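# Reseat stirrer, cap the stirred cell, slide into stand

## Task

One arm of the stirrer inside the stirred cell has slipped beneath the internal ridge, so the cap cannot close. Set the stirrer so it hangs level, resting on that ridge, then push the cap fully down. Next slide the cell into its stand with the cap's flat edge facing the back, continuing until the cell drops into place. The result has to hold once the robot lets go.

## Robot and tools

Robot: two arms, left_arm and right_arm, each a six-joint arm with a two-finger parallel gripper and a wrist camera. Fixed cameras are cam_high and cam_low; wrist cameras are cam_left_wrist and cam_right_wrist (all 672x504). A camera stand sits behind the arms.

Frames: the scene frame has its origin at table-top height midway between the nominal arm bases, +z up, +x out over the table, and left_arm on the +y side (arm names do not match image sides). Each arm reports its gripper position (metres) and quat_wxyz in its own base frame. Calibrated bases: left_arm at (+0.003, +0.233, +0.021) m, right_arm at (-0.010, -0.267, +0.011) m, both with quat_wxyz (+1.000, 0, 0, +0.017), so base axes almost match the scene axes. Reported poses can be off by a few centimetres, more at long reach. The gripper's fingers point along its +z axis and open/close along its y axis; end_effector_position is the point between the pads, about 1 cm behind the fingertips.

Command rows: every row has 14 numbers in [-1, 1]: dx, dy, dz, rx, ry, rz, opening for left_arm, then the same seven for right_arm, always both arms. dx..rz are an offset, not a pose, measured along that arm's Hand target axes from the Hand target the action or move started with (never from the previous row). Scale: 1.0 = 0.6 m for dx, dy, dz and 180 degrees for the rotation vector rx, ry, rz. Repeating an offset moves the arm again. Sending all six pose numbers as 0 re-requests the current Hand target. Opening is absolute: +1 fully open (0.094 m), -1 closed; a 0 there is a real command (half open), so resend the current opening to keep a gripper as it is.

execute_actions(actions, cameras): actions is a list of actions; each action is a table of up to 15 rows, one per 1/30 s step, the last row held for remaining steps. Each action lasts 0.5 s. Images come only with an empty actions list or when cameras names them (["all"], names, or []).

move(target, speed, blend, opening_speed, grip_force, blocking, cameras): drives each gripper in a straight line toward target, one 14-number row or a list of up to 15 rows, all offsets from the same starting Hand targets. speed in m/s, 0.002 to 2.9, default 0.25 (turning up to twice that in rad/s); one value or one per target. blend in metres rounds corners at intermediate targets; 0 stops at each. opening_speed: per second on the -1..+1 scale, at least 0.2; use it to close gently. grip_force: newtons per finger pad, 10 to 50, one value or one per arm; persists; lower force closes slowly. blocking=false returns after about 0.5 s while the move continues. Whole move is capped at 10 s. Paths do not avoid obstacles or the other arm; grippers lag and overshoot more when fast or when the arm is nearly straight. Avoid paths passing near an arm's own base. The result adds a move: line, e.g. done, off_target, moving, held, fault; limits=paced means the pose was clipped, limits=held that steps were withheld.

wait(seconds 0 to 10), stop() to brake a running move, zoom_image(camera, region [x0, y0, x1, y1] pixels, at most 504 each way) on the newest image, read_manual(section "licences"), finished_scene(scene 1 or 2) which is final.

Results: Hand target is the last commanded pose after clipping (orientation clipped to within 40 degrees of measured each step); next offsets count from it. Grippers often rest a few centimetres short because of friction and weight; that is not contact. Send the remaining gap as an offset. grip_measured uses the opening scale; empty it reads slightly wide, on a hard part up to about 0.064 narrower than the part. Grip force jumps to the limit about 0.06 below first touch. To release, command an opening well above grip_measured. Joint velocities may be summarised as within noise. Joint torques include the arm's weight; joints 1-3 wrap at ±28 N m. Tool commands shows current commands.

Cautions: do not let the cell, cap or stirrer fall, be dropped while moving, or leave the table. No slamming, hard pushing into fixed or heavy objects, or arm-to-arm contact (grippers and wrist cameras are not protected by the clearance check); never close one gripper on the other's fingers. Avoid strain on camera cables. A blocked arm keeps pressing until commanded back past its gripper; faster moves and deeper targets press harder. Holding loads or stretching out heats motors: MOTOR HOT at 75 °C, fault fold at 90 °C, arm collapse at 100 °C. Thinking time lets the scene run. Loose objects may be nudged occasionally.

Each tool is called after "Emit:" by a JSON object that holds its "method" and its "body", one argument or row to a line.

## Session

Emit:
{"method": "execute_actions", "body": {
  "actions": []
}}

Scene clock: 0.00 s.
left_arm: end_effector_position=(+0.4132, +0.0158, +0.1249) grip_measured=+1.000 end_effector_quat_wxyz=(+0.594, -0.042, +0.803, +0.021) | right_arm: end_effector_position=(+0.4022, -0.0265, +0.1407) grip_measured=+1.000 end_effector_quat_wxyz=(+0.645, +0.084, +0.759, -0.035)
Joint positions: left_arm=[-0.002 1.5 0.444 0.758 -0.087 -0.043 0.094] | right_arm=[0.008 1.507 0.354 0.983 0.17 0.085 0.094]
Joint velocities: within noise
Joint torques (N m): no reading
Heat: left arm: 26 °C; right arm: 26 °C.
Hand target: left_arm +0.4145, +0.0159, +0.1290; +0.598, -0.043, +0.800, +0.021 | right_arm +0.4031, -0.0266, +0.1437; +0.647, +0.084, +0.757, -0.035
Tool commands: left_gripper/opening=+1.0 right_gripper/opening=+1.0

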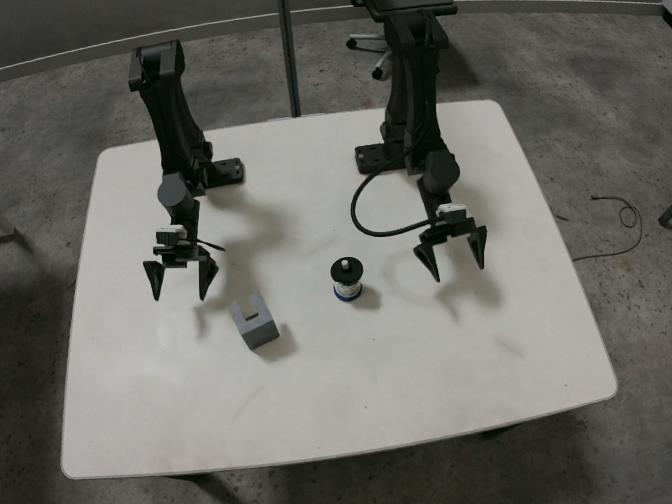

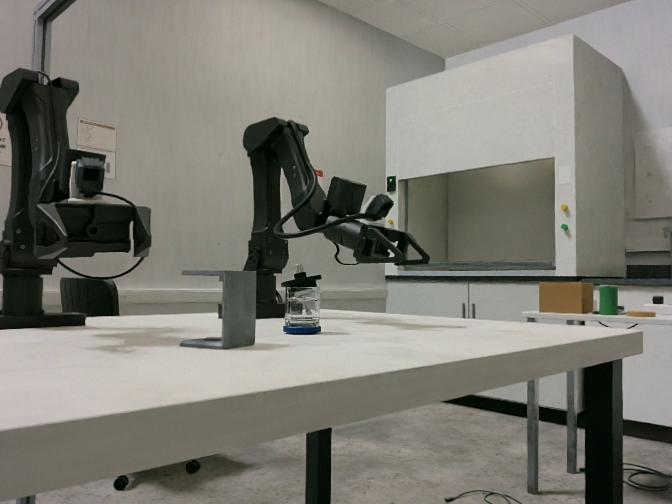

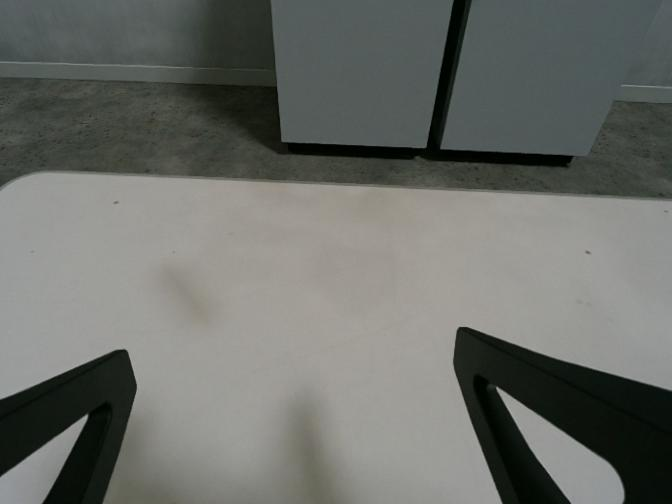

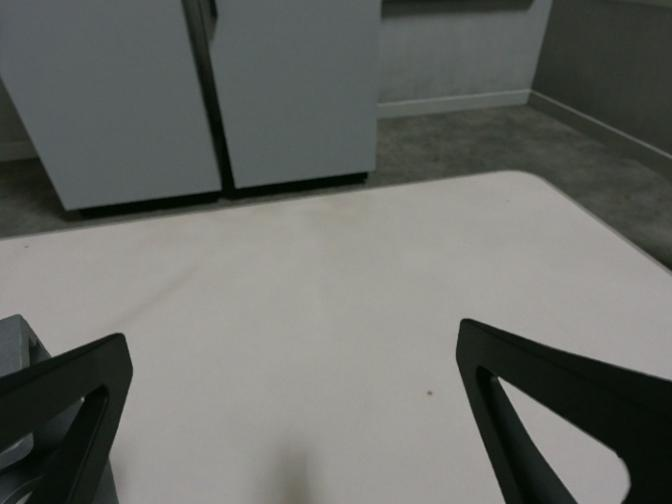

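Emit:
{"method": "zoom_image", "body": {
  "camera": "cam_high",
  "region": [200, 230, 400, 380]
}}

Emit:
{"method": "zoom_image", "body": {
  "camera": "cam_low",
  "region": [160, 240, 360, 370]
}}

Scaled by 2.520 from the camera's 672x504 image, which has a finer 960x720 frame.

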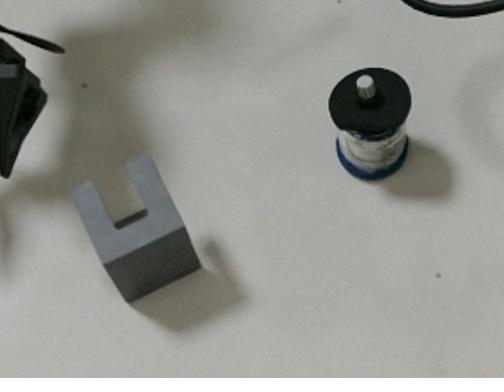

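Scaled by 2.520 from the camera's 672x504 image, which has a finer 960x720 frame.

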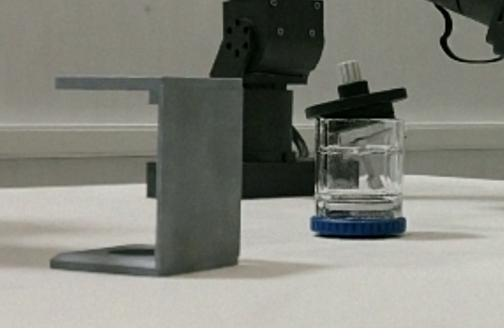

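Emit:
{"method": "move", "body": {
  "target": [-0.2356,-0.2719,-0.191,0.0143,0.408,0.029,1,-0.2407,0.1408,-0.135,-0.0243,0.449,-0.0583,1],
  "cameras": ["all"]
}}

Scene clock: 37.77 s.
left_arm: end_effector_position=(+0.3654, -0.1501, +0.2887) grip_measured=+1.000 end_effector_quat_wxyz=(+0.188, +0.004, +0.980, -0.068) | right_arm: end_effector_position=(+0.3683, +0.0557, +0.2864) grip_measured=+1.000 end_effector_quat_wxyz=(+0.190, +0.001, +0.982, +0.024)
Joint positions: left_arm=[-0.401 1.845 2.224 -1.547 -0.019 -0.389 0.094] | right_arm=[0.153 1.759 2.111 -1.539 0.012 0.153 0.094]
Joint torques (N m): left_arm=[0.05 -10.86 8.5 0.83 0.15 -0.15] | right_arm=[0.43 -8.62 8.24 0.94 -0.06 0.03]
Heat: left arm: 28 °C; right arm: 30 °C.
Hand target: left_arm +0.3603, -0.1503, +0.2998; +0.000, +0.000, +1.000, +0.000 | right_arm +0.3604, +0.0578, +0.3037; +0.000, +0.000, +1.000, +0.000
Off the commanded pose: left_arm 0.012 m, 23 deg | right_arm 0.019 m, 22 deg.
joint sent to its limit (left arm) — joint 4 (wrist pitch), lower limit. The joint targets are off in orientation, not in position.
joint sent to its limit (right arm) — joint 4 (wrist pitch), lower limit. The joint targets are off in orientation, not in position.
move: off_target (left_arm, right_arm)

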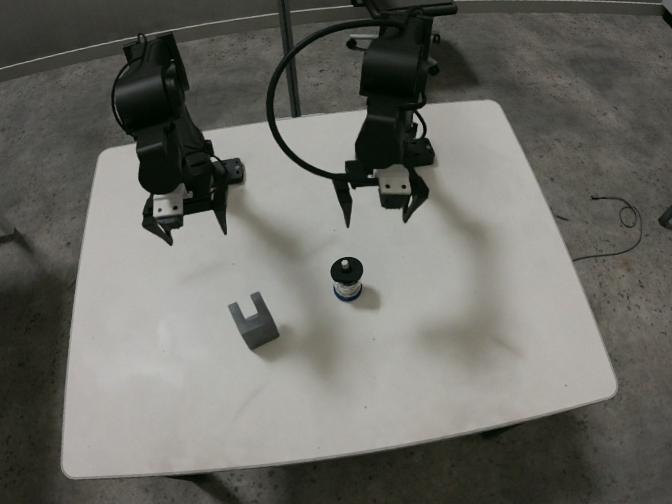

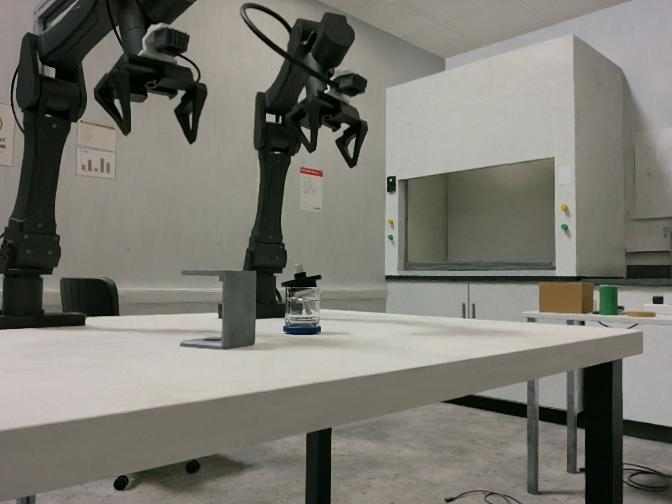

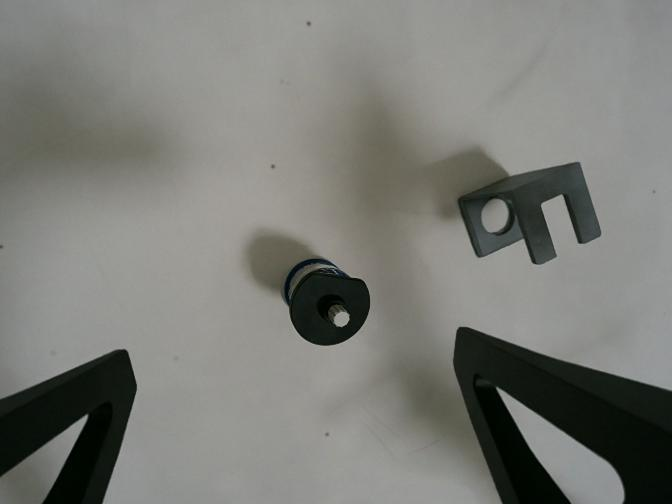

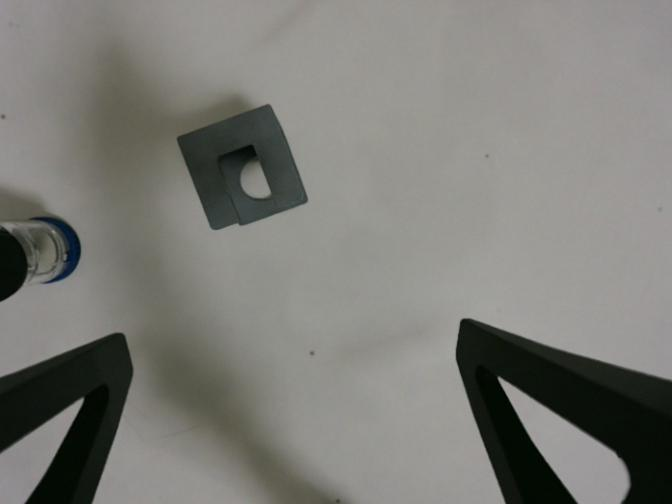

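Emit:
{"method": "zoom_image", "body": {
  "camera": "cam_left_wrist",
  "region": [230, 210, 430, 360]
}}

Emit:
{"method": "zoom_image", "body": {
  "camera": "cam_right_wrist",
  "region": [0, 80, 320, 320]
}}

Emit:
{"method": "zoom_image", "body": {
  "camera": "cam_left_wrist",
  "region": [440, 140, 640, 290]
}}

Emit:
{"method": "zoom_image", "body": {
  "camera": "cam_low",
  "region": [260, 250, 350, 350]
}}

Scaled by 2.520 from the camera's 672x504 image, which has a finer 960x720 frame.

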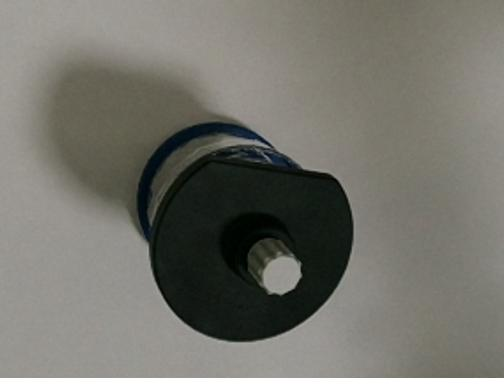

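Scaled by 1.575 from the camera's 672x504 image, which has a finer 960x720 frame.

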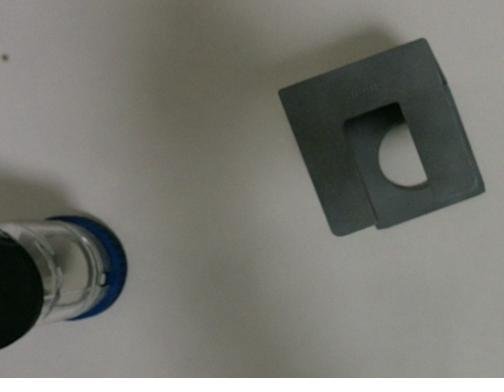

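Scaled by 2.520 from the camera's 672x504 image, which has a finer 960x720 frame.

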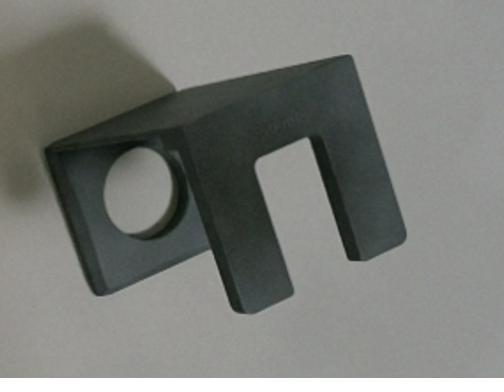

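Scaled by 5.040 from the camera's 672x504 image, which has a finer 960x720 frame.

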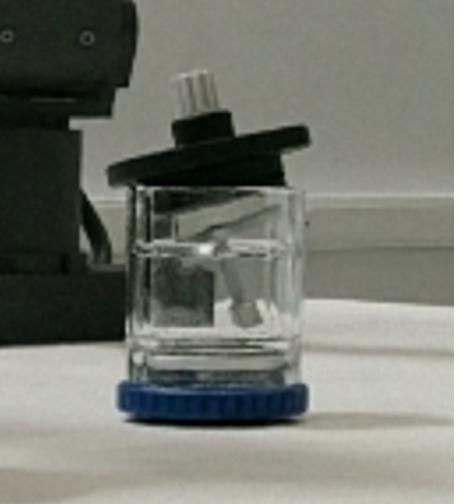

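Emit:
{"method": "move", "body": {
  "target": [0.0613,-0.0887,0.2863,0,-0.0833,0,0.2,0,0,0,0,0,0,1],
  "cameras": ["all"]
}}

Scene clock: 100.73 s.
left_arm: end_effector_position=(+0.3201, -0.2050, +0.1295) grip_measured=+0.203 end_effector_quat_wxyz=(+0.122, +0.004, +0.992, -0.004) | right_arm: end_effector_position=(+0.3682, +0.0559, +0.2864) grip_measured=+1.000 end_effector_quat_wxyz=(+0.189, +0.001, +0.982, +0.024)
Joint positions: left_arm=[-0.637 1.787 1.535 -1.114 -0.137 -0.614 0.057] | right_arm=[0.153 1.759 2.111 -1.539 0.01 0.153 0.094]
Joint torques (N m): left_arm=[-0.01 -9.92 6.56 0.86 -0.32 -0.12] | right_arm=[0.42 -8.62 8.23 0.95 -0.06 0.04]
Heat: left arm: 28 °C; right arm: 29 °C.
Hand target: left_arm +0.3236, -0.2034, +0.1282; +0.131, +0.000, +0.991, +0.000 | right_arm +0.3603, +0.0579, +0.3036; +0.000, +0.000, +1.000, +0.000
Off the commanded pose: left_arm 0.004 m, 1 deg | right_arm 0.019 m, 22 deg.
joint sent to its limit (right arm) — joint 4 (wrist pitch), lower limit. The joint targets are off in orientation, not in position.
move: off_target (right_arm)

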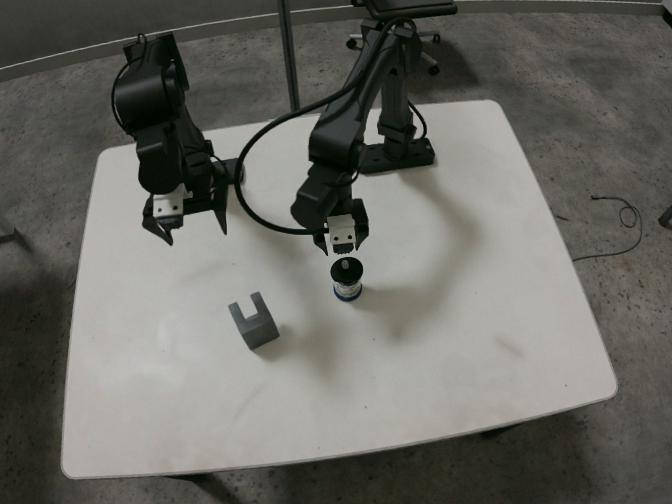

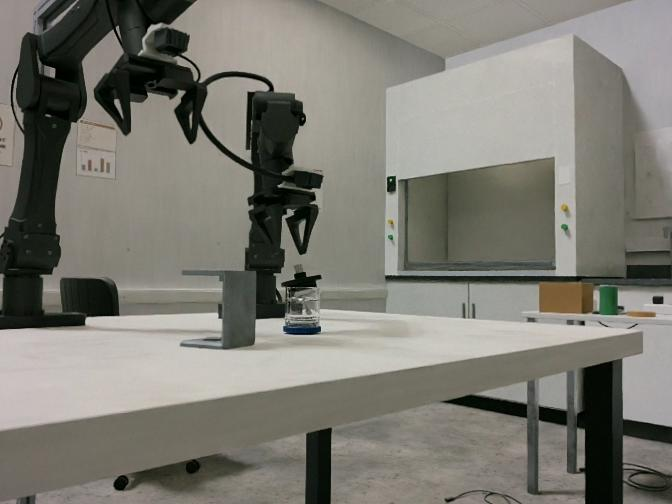

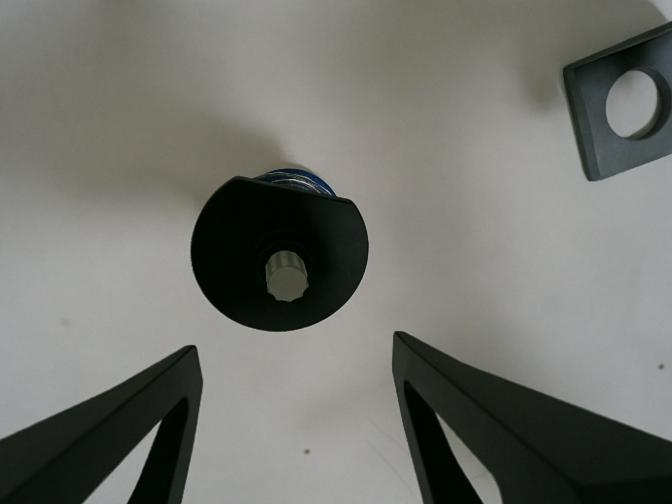

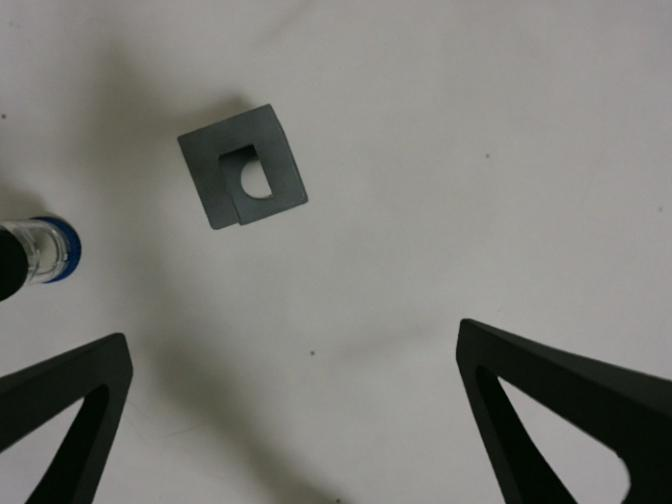

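Emit:
{"method": "move", "body": {
  "target": [-0.0042,0.0082,0.0705,0,0,0,0.0,0,0,0,0,0,0,1],
  "speed": 0.1,
  "cameras": ["cam_low","cam_left_wrist"]
}}

Emit:
{"method": "zoom_image", "body": {
  "camera": "cam_low",
  "region": [240, 220, 360, 340]
}}

Scene clock: 111.10 s.
left_arm: end_effector_position=(+0.3337, -0.2000, +0.0948) grip_measured=+0.003 end_effector_quat_wxyz=(+0.130, -0.002, +0.992, -0.007) | right_arm: end_effector_position=(+0.3682, +0.0559, +0.2864) grip_measured=+1.000 end_effector_quat_wxyz=(+0.189, +0.001, +0.982, +0.024)
Joint positions: left_arm=[-0.606 1.815 1.427 -0.96 -0.137 -0.595 0.047] | right_arm=[0.153 1.759 2.111 -1.539 0.01 0.153 0.094]
Joint torques (N m): left_arm=[0.29 -8.77 6.54 0.9 -0.22 0.04] | right_arm=[0.42 -8.62 8.25 0.95 -0.06 0.02]
Heat: left arm: 28 °C; right arm: 29 °C.
Hand target: left_arm +0.3369, -0.1984, +0.0878; +0.131, +0.000, +0.991, +0.000 | right_arm +0.3603, +0.0579, +0.3036; +0.000, +0.000, +1.000, +0.000
Off the commanded pose: left_arm 0.008 m, 1 deg | right_arm 0.019 m, 22 deg.
joint sent to its limit (right arm) — joint 4 (wrist pitch), lower limit. The joint targets are off in orientation, not in position.
move: off_target (right_arm)
Images, in order (width x height): cam_low 672x504, cam_left_wrist 672x504.

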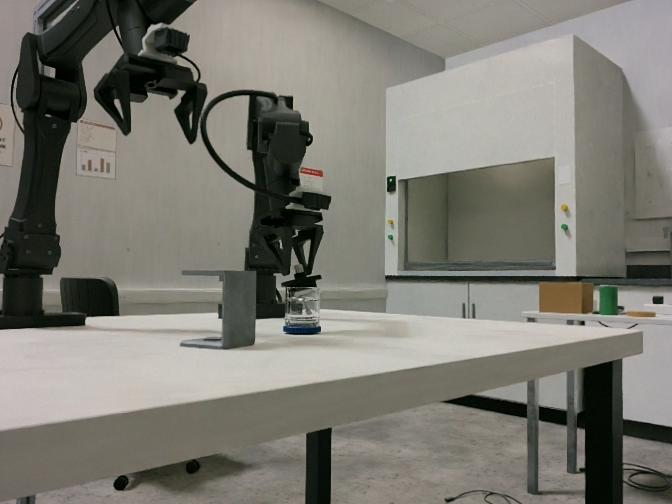

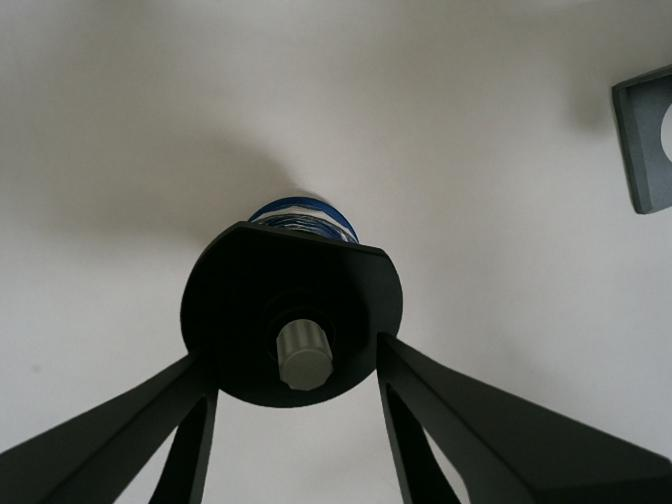

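Scaled by 4.200 from the camera's 672x504 image, which has a finer 960x720 frame.

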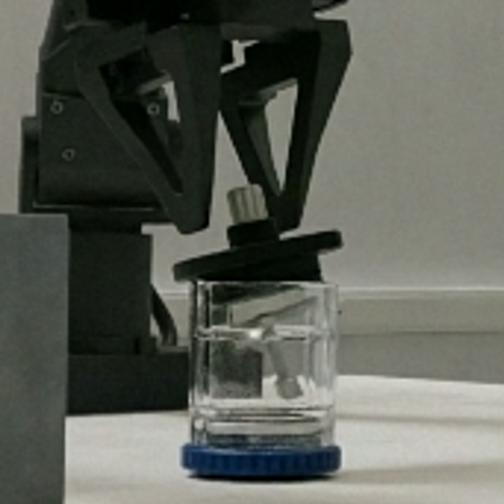

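Emit:
{"method": "move", "body": {
  "target": [0,0,-0.01,0,0,0,0.0,0,0,0,0,0,0,1],
  "speed": 0.1
}}

Emit:
{"method": "move", "body": {
  "target": [0,0,0,0,0,0,-0.9,0,0,0,0,0,0,1],
  "grip_force": [25,50],
  "cameras": ["cam_low","cam_left_wrist"]
}}

Emit:
{"method": "zoom_image", "body": {
  "camera": "cam_low",
  "region": [240, 220, 360, 340]
}}

Scene clock: 116.23 s.
left_arm: end_effector_position=(+0.3337, -0.2001, +0.0948) grip_measured=+0.003 end_effector_quat_wxyz=(+0.130, -0.002, +0.991, -0.007) | right_arm: end_effector_position=(+0.3682, +0.0559, +0.2864) grip_measured=+1.000 end_effector_quat_wxyz=(+0.189, +0.001, +0.982, +0.024)
Joint positions: left_arm=[-0.606 1.815 1.427 -0.96 -0.137 -0.595 0.047] | right_arm=[0.153 1.759 2.111 -1.539 0.01 0.153 0.094]
Joint torques (N m): left_arm=[0.1 -9.46 7.64 0.64 -0.24 0] | right_arm=[0.43 -8.61 8.23 0.94 -0.07 0.03]
Heat: left arm: 28 °C; right arm: 29 °C.
Hand target: left_arm +0.3354, -0.1984, +0.0936; +0.131, +0.000, +0.991, +0.000 | right_arm +0.3603, +0.0579, +0.3036; +0.000, +0.000, +1.000, +0.000
Off the commanded pose: left_arm 0.003 m, 1 deg | right_arm 0.019 m, 22 deg.
joint sent to its limit (right arm) — joint 4 (wrist pitch), lower limit. The joint targets are off in orientation, not in position.
move: off_target (right_arm)

Scene clock: 119.80 s.
left_arm: end_effector_position=(+0.3337, -0.2001, +0.0948) grip_measured=-0.897 end_effector_quat_wxyz=(+0.130, -0.002, +0.991, -0.007) | right_arm: end_effector_position=(+0.3682, +0.0559, +0.2864) grip_measured=+1.000 end_effector_quat_wxyz=(+0.189, +0.001, +0.982, +0.024)
Joint positions: left_arm=[-0.606 1.815 1.427 -0.96 -0.137 -0.595 0.005] | right_arm=[0.153 1.759 2.111 -1.539 0.01 0.153 0.094]
Joint torques (N m): left_arm=[0.08 -9.44 7.6 0.64 -0.23 -0.01] | right_arm=[0.42 -8.64 8.21 0.94 -0.06 0.03]
Heat: left arm: 28 °C; right arm: 29 °C.
Hand target: left_arm +0.3354, -0.1984, +0.0936; +0.131, +0.000, +0.991, +0.000 | right_arm +0.3603, +0.0579, +0.3036; +0.000, +0.000, +1.000, +0.000
Off the commanded pose: left_arm 0.003 m, 1 deg | right_arm 0.019 m, 22 deg.
joint sent to its limit (right arm) — joint 4 (wrist pitch), lower limit. The joint targets are off in orientation, not in position.
grip_force (N): 25, 50
move: off_target (right_arm)
Images, in order (width x height): cam_low 672x504, cam_left_wrist 672x504.

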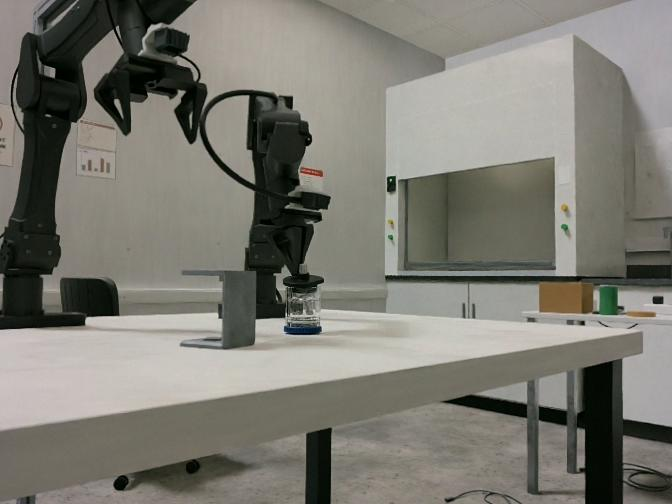

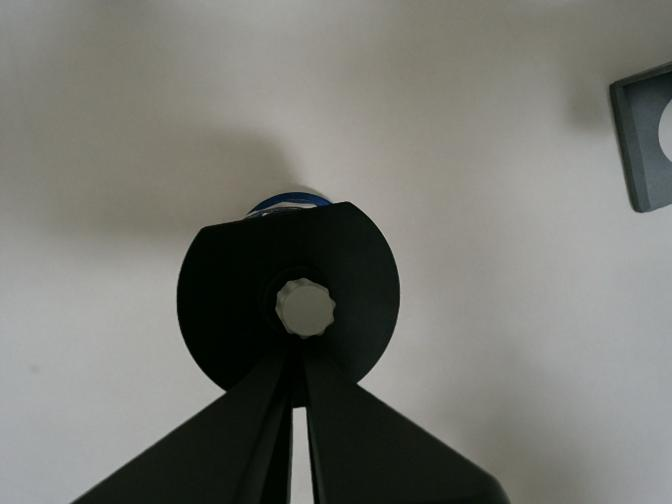

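Scaled by 4.200 from the camera's 672x504 image, which has a finer 960x720 frame.

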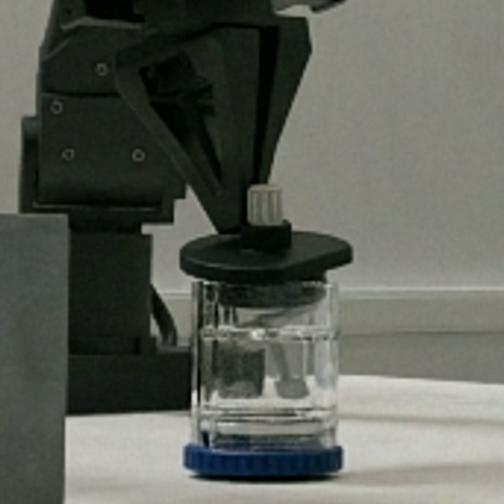

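Emit:
{"method": "move", "body": {
  "target": [
    [-0.0131,0,-0.049,0,0,0,0.0,0,0,0,0,0,0,1],
    [-0.0477,0,-0.0413,0,0.0833,0,0.0,0,0,0,0,0,0,1]
  ],
  "speed": 0.1,
  "grip_force": [50,50],
  "cameras": ["cam_low","cam_left_wrist"]
}}

Emit:
{"method": "zoom_image", "body": {
  "camera": "cam_low",
  "region": [240, 220, 360, 340]
}}

Scene clock: 137.47 s.
left_arm: end_effector_position=(+0.3553, -0.1975, +0.1281) grip_measured=-0.003 end_effector_quat_wxyz=(+0.011, -0.002, +1.000, +0.000) | right_arm: end_effector_position=(+0.3682, +0.0559, +0.2864) grip_measured=+1.000 end_effector_quat_wxyz=(+0.189, +0.001, +0.982, +0.024)
Joint positions: left_arm=[-0.515 2.094 1.978 -1.437 -0.011 -0.519 0.047] | right_arm=[0.153 1.759 2.111 -1.539 0.01 0.153 0.094]
Joint torques (N m): left_arm=[0.44 -10.19 9.11 0.02 0.12 0.06] | right_arm=[0.42 -8.65 8.23 0.94 -0.05 0.03]
Heat: left arm: 28 °C; right arm: 30 °C.
Hand target: left_arm +0.3566, -0.1985, +0.1249; +0.000, +0.000, +1.000, +0.000 | right_arm +0.3603, +0.0579, +0.3036; +0.000, +0.000, +1.000, +0.000
Off the commanded pose: left_arm 0.003 m, 1 deg | right_arm 0.019 m, 22 deg.
joint sent to its limit (right arm) — joint 4 (wrist pitch), lower limit. The joint targets are off in orientation, not in position.
move: off_target (right_arm)
Images, in order (width x height): cam_low 672x504, cam_left_wrist 672x504.

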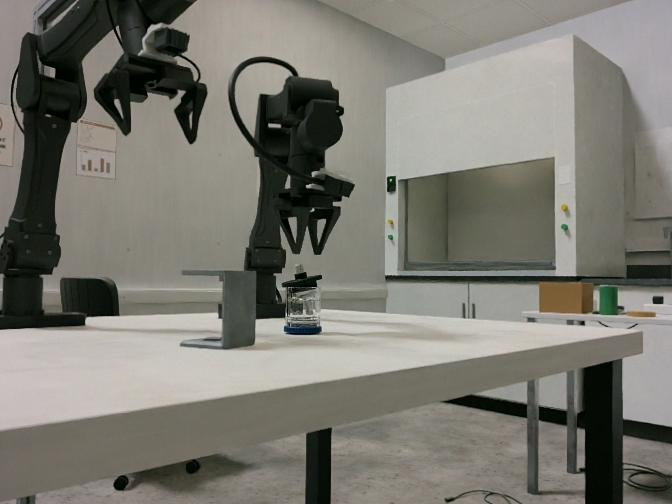

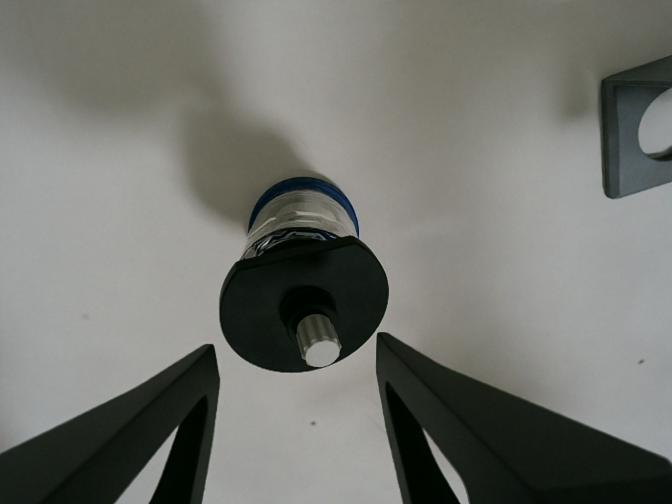

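Scaled by 4.200 from the camera's 672x504 image, which has a finer 960x720 frame.

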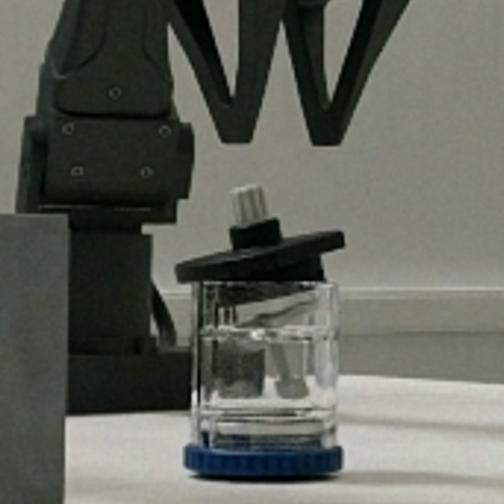

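Emit:
{"method": "move", "body": {
  "target": [
    [0.0202,-0.0042,0.0,0,0,0,0.0,0,0,0,0,0,0,1],
    [0.0202,-0.0042,0.049,0,0,0,0.0,0,0,0,0,0,0,1]
  ],
  "speed": 0.1,
  "cameras": ["cam_low","cam_left_wrist"]
}}

Emit:
{"method": "zoom_image", "body": {
  "camera": "cam_low",
  "region": [240, 220, 360, 340]
}}

Scene clock: 149.40 s.
left_arm: end_effector_position=(+0.3438, -0.1972, +0.0899) grip_measured=-0.003 end_effector_quat_wxyz=(-0.011, +0.001, +1.000, +0.012) | right_arm: end_effector_position=(+0.3682, +0.0559, +0.2864) grip_measured=+1.000 end_effector_quat_wxyz=(+0.189, +0.001, +0.982, +0.024)
Joint positions: left_arm=[-0.528 2.094 1.826 -1.333 -0.01 -0.525 0.047] | right_arm=[0.153 1.759 2.111 -1.539 0.01 0.153 0.094]
Joint torques (N m): left_arm=[-0.38 -14.41 6.08 0.35 0.11 -0.13] | right_arm=[0.42 -8.62 8.23 0.95 -0.05 0.02]
Heat: left arm: 30 °C; right arm: 30 °C.
Hand target: left_arm +0.3445, -0.2010, +0.0955; +0.000, +0.000, +1.000, +0.000 | right_arm +0.3603, +0.0579, +0.3036; +0.000, +0.000, +1.000, +0.000
Off the commanded pose: left_arm 0.007 m, 2 deg | right_arm 0.019 m, 22 deg.
joint sent to its limit (right arm) — joint 4 (wrist pitch), lower limit. The joint targets are off in orientation, not in position.
move: off_target (right_arm)
Images, in order (width x height): cam_low 672x504, cam_left_wrist 672x504.

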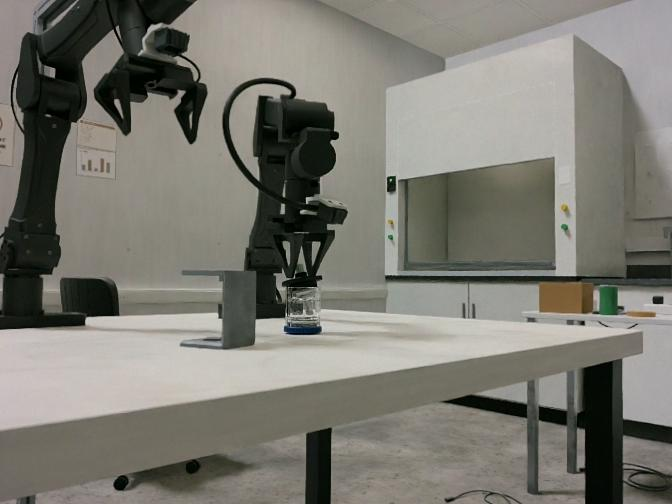

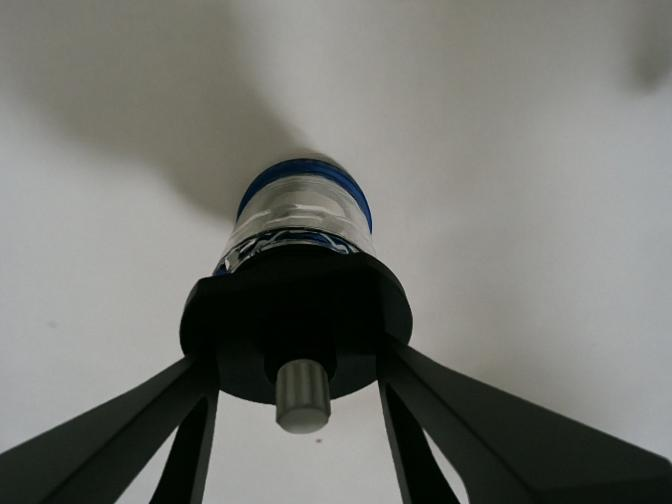

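Scaled by 4.200 from the camera's 672x504 image, which has a finer 960x720 frame.

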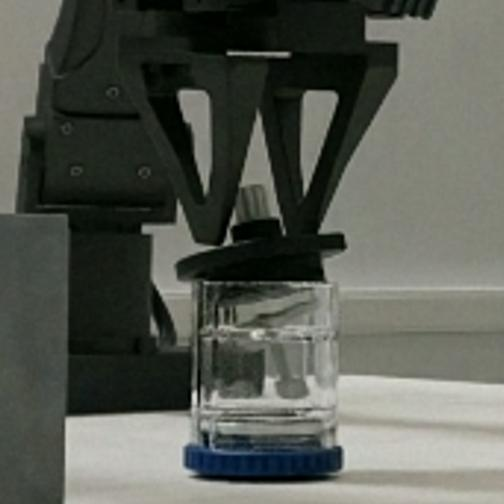

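Emit:
{"method": "move", "body": {
  "target": [0.002,-0.003,-0.007,0,0,0,0.0,0,0,0,0,0,0,1],
  "speed": 0.05
}}

Emit:
{"method": "move", "body": {
  "target": [0,0,0,0,0,0,-0.75,0,0,0,0,0,0,1],
  "opening_speed": 0.4,
  "cameras": ["cam_low","cam_left_wrist"]
}}

Emit:
{"method": "zoom_image", "body": {
  "camera": "cam_low",
  "region": [240, 220, 360, 340]
}}

Scene clock: 155.17 s.
left_arm: end_effector_position=(+0.3433, -0.1983, +0.0899) grip_measured=-0.003 end_effector_quat_wxyz=(-0.010, +0.000, +1.000, +0.012) | right_arm: end_effector_position=(+0.3682, +0.0559, +0.2864) grip_measured=+1.000 end_effector_quat_wxyz=(+0.189, +0.001, +0.982, +0.024)
Joint positions: left_arm=[-0.531 2.094 1.826 -1.333 -0.01 -0.53 0.047] | right_arm=[0.153 1.759 2.111 -1.539 0.01 0.153 0.094]
Joint torques (N m): left_arm=[-0.51 -14.56 7.15 0.18 0.11 -0.12] | right_arm=[0.43 -8.64 8.23 0.94 -0.05 0.03]
Heat: left arm: 32 °C; right arm: 30 °C.
Hand target: left_arm +0.3433, -0.2028, +0.0997; +0.000, +0.000, +1.000, +0.000 | right_arm +0.3603, +0.0579, +0.3036; +0.000, +0.000, +1.000, +0.000
Off the commanded pose: left_arm 0.011 m, 2 deg | right_arm 0.019 m, 22 deg.
joint sent to its limit (right arm) — joint 4 (wrist pitch), lower limit. The joint targets are off in orientation, not in position.
move: off_target (left_arm, right_arm)

Scene clock: 157.27 s.
left_arm: end_effector_position=(+0.3433, -0.1983, +0.0899) grip_measured=-0.591 end_effector_quat_wxyz=(-0.010, +0.000, +1.000, +0.012) | right_arm: end_effector_position=(+0.3682, +0.0559, +0.2864) grip_measured=+1.000 end_effector_quat_wxyz=(+0.189, +0.001, +0.982, +0.024)
Joint positions: left_arm=[-0.531 2.094 1.826 -1.333 -0.01 -0.531 0.019] | right_arm=[0.153 1.759 2.111 -1.539 0.01 0.153 0.094]
Joint torques (N m): left_arm=[-0.53 -14.53 7.16 0.17 0.11 -0.12] | right_arm=[0.42 -8.64 8.23 0.94 -0.06 0.03]
Heat: left arm: 33 °C; right arm: 30 °C.
Hand target: left_arm +0.3434, -0.2028, +0.0997; +0.000, +0.000, +1.000, +0.000 | right_arm +0.3603, +0.0579, +0.3036; +0.000, +0.000, +1.000, +0.000
Off the commanded pose: left_arm 0.011 m, 2 deg | right_arm 0.019 m, 22 deg.
joint sent to its limit (right arm) — joint 4 (wrist pitch), lower limit. The joint targets are off in orientation, not in position.
move: off_target (left_arm, right_arm)
Images, in order (width x height): cam_low 672x504, cam_left_wrist 672x504.

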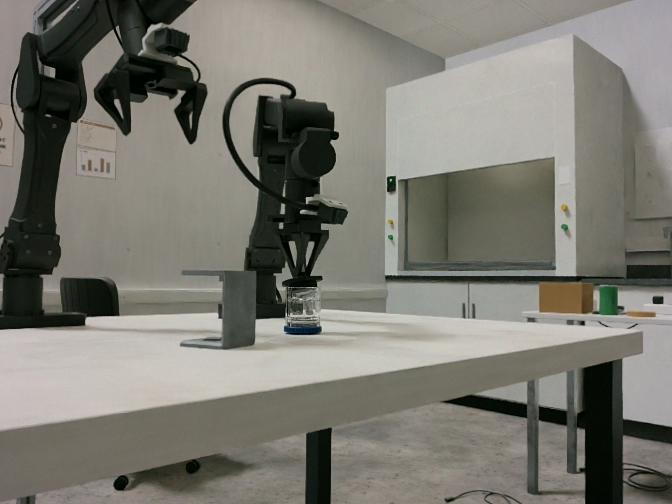

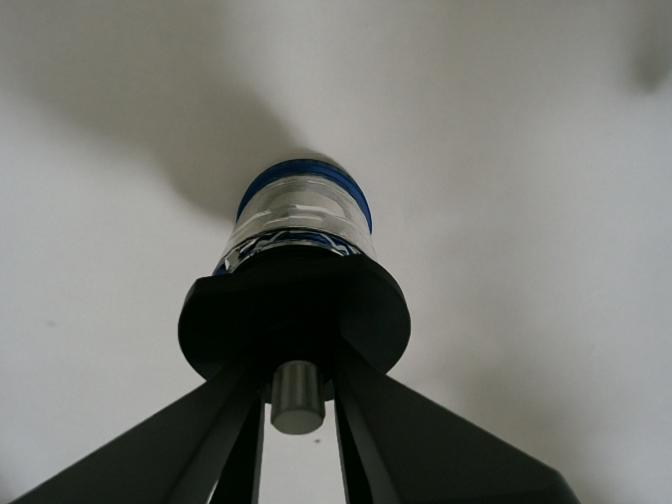

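Scaled by 4.200 from the camera's 672x504 image, which has a finer 960x720 frame.

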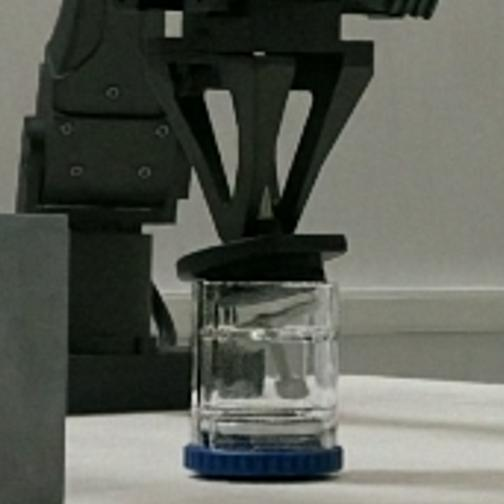

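Emit:
{"method": "move", "body": {
  "target": [0,0,-0.06,0,0,0,-0.75,0,0,0,0,0,0,1],
  "speed": 0.08,
  "cameras": ["cam_low","cam_left_wrist"]
}}

Emit:
{"method": "zoom_image", "body": {
  "camera": "cam_low",
  "region": [240, 220, 360, 340]
}}

Scene clock: 161.63 s.
left_arm: end_effector_position=(+0.3443, -0.1991, +0.1246) grip_measured=-0.591 end_effector_quat_wxyz=(-0.006, +0.000, +1.000, +0.009) | right_arm: end_effector_position=(+0.3682, +0.0559, +0.2864) grip_measured=+1.000 end_effector_quat_wxyz=(+0.189, +0.001, +0.982, +0.024)
Joint positions: left_arm=[-0.531 2.094 1.964 -1.46 -0.009 -0.531 0.019] | right_arm=[0.153 1.759 2.111 -1.539 0.01 0.153 0.094]
Joint torques (N m): left_arm=[-0.49 -13.44 9.01 -0.03 0.1 -0.13] | right_arm=[0.4 -8.62 8.24 0.95 -0.06 0.02]
Heat: left arm: 34 °C; right arm: 30 °C.
Hand target: left_arm +0.3433, -0.2028, +0.1357; +0.000, +0.000, +1.000, +0.000 | right_arm +0.3603, +0.0579, +0.3036; +0.000, +0.000, +1.000, +0.000
Off the commanded pose: left_arm 0.012 m, 1 deg | right_arm 0.019 m, 22 deg.
joint sent to its limit (right arm) — joint 4 (wrist pitch), lower limit. The joint targets are off in orientation, not in position.
move: off_target (left_arm, right_arm)
Images, in order (width x height): cam_low 672x504, cam_left_wrist 672x504.

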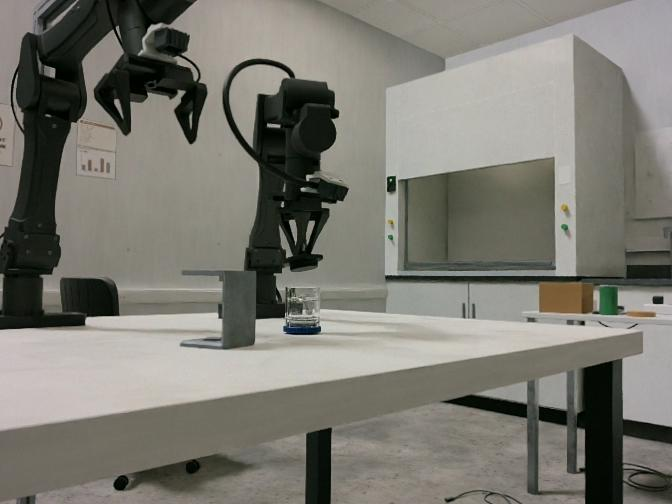

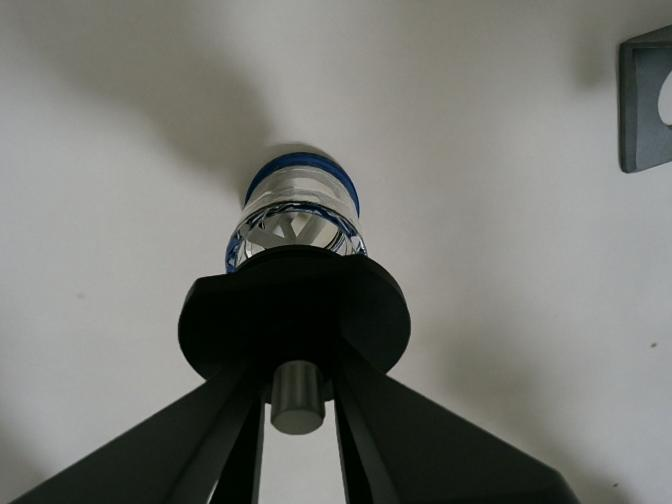

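Scaled by 4.200 from the camera's 672x504 image, which has a finer 960x720 frame.

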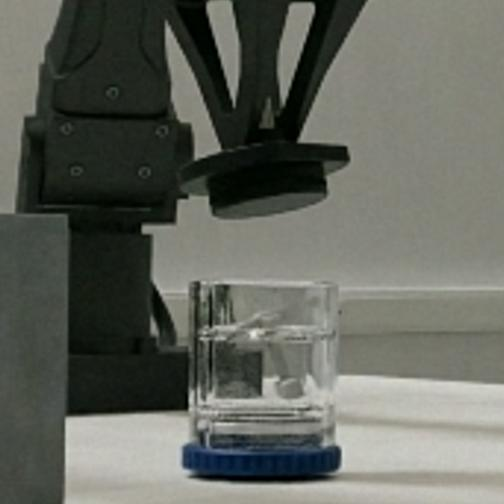

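Emit:
{"method": "move", "body": {
  "target": [
    [0,0.23,0,0,0,0,-0.75,0,0,0,0,0,0,1],
    [0,0.23,0.15,0,0,0,-0.75,0,0,0,0,0,0,1]
  ],
  "speed": 0.15,
  "cameras": ["all"]
}}

Emit:
{"method": "zoom_image", "body": {
  "camera": "cam_low",
  "region": [240, 220, 440, 370]
}}

Scene clock: 174.23 s.
left_arm: end_effector_position=(+0.3418, -0.0619, +0.0493) grip_measured=-0.591 end_effector_quat_wxyz=(-0.002, -0.007, +1.000, +0.004) | right_arm: end_effector_position=(+0.3682, +0.0559, +0.2864) grip_measured=+1.000 end_effector_quat_wxyz=(+0.189, +0.001, +0.982, +0.024)
Joint positions: left_arm=[-0.186 1.903 1.389 -1.062 -0.007 -0.199 0.019] | right_arm=[0.153 1.759 2.111 -1.539 0.01 0.153 0.094]
Joint torques (N m): left_arm=[-0.39 -10.03 6.08 0.45 0.07 0.04] | right_arm=[0.42 -8.62 8.25 0.94 -0.06 0.02]
Heat: left arm: 35 °C; right arm: 30 °C.
Hand target: left_arm +0.3433, -0.0647, +0.0458; +0.000, +0.000, +1.000, +0.000 | right_arm +0.3603, +0.0579, +0.3036; +0.000, +0.000, +1.000, +0.000
Off the commanded pose: left_arm 0.005 m, 1 deg | right_arm 0.019 m, 22 deg.
joint sent to its limit (right arm) — joint 4 (wrist pitch), lower limit. The joint targets are off in orientation, not in position.
move: off_target (right_arm)

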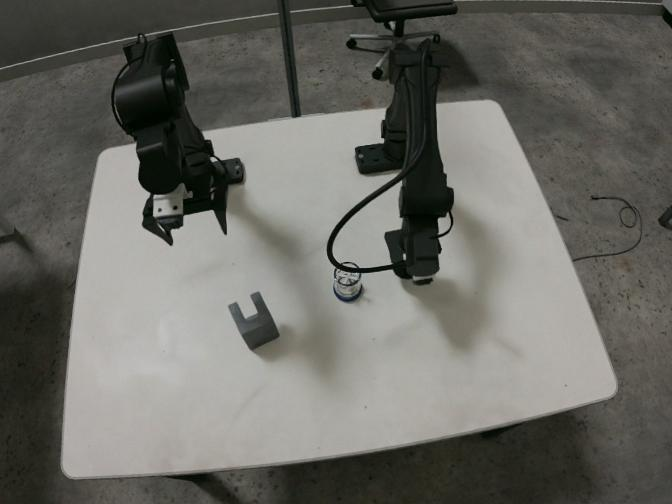

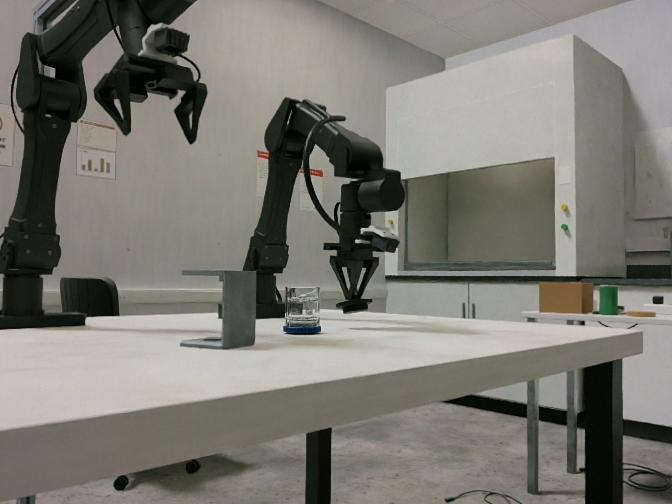

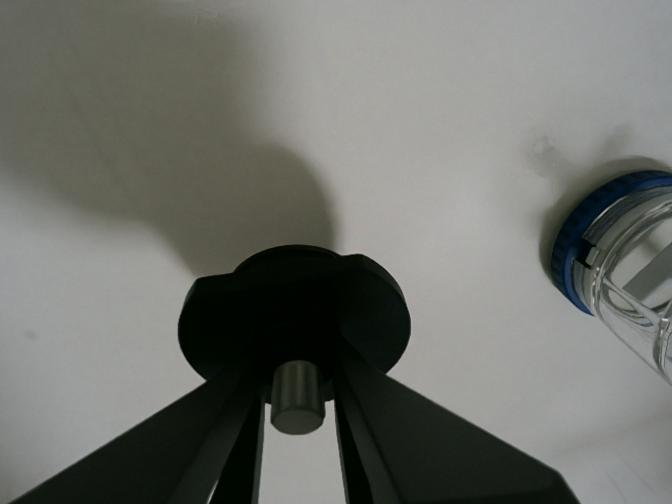

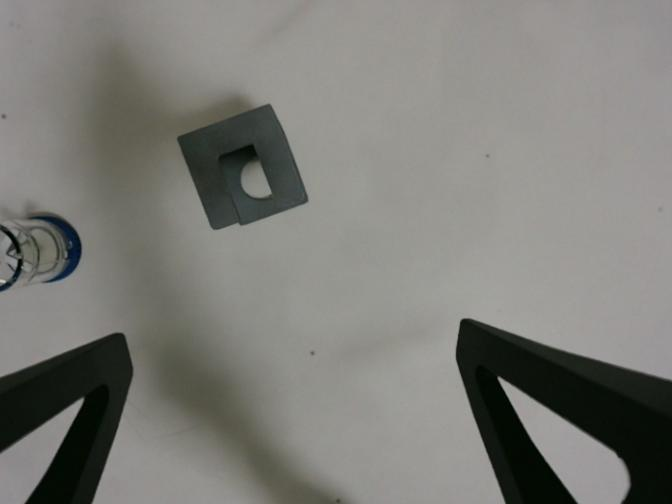

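Scaled by 2.520 from the camera's 672x504 image, which has a finer 960x720 frame.

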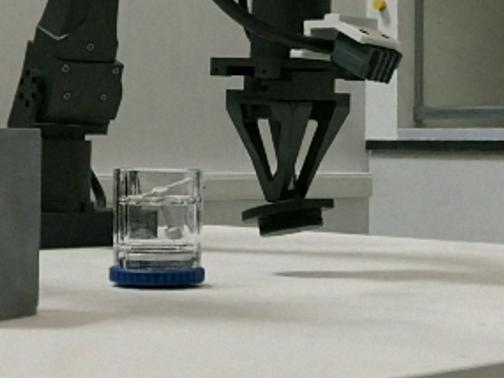

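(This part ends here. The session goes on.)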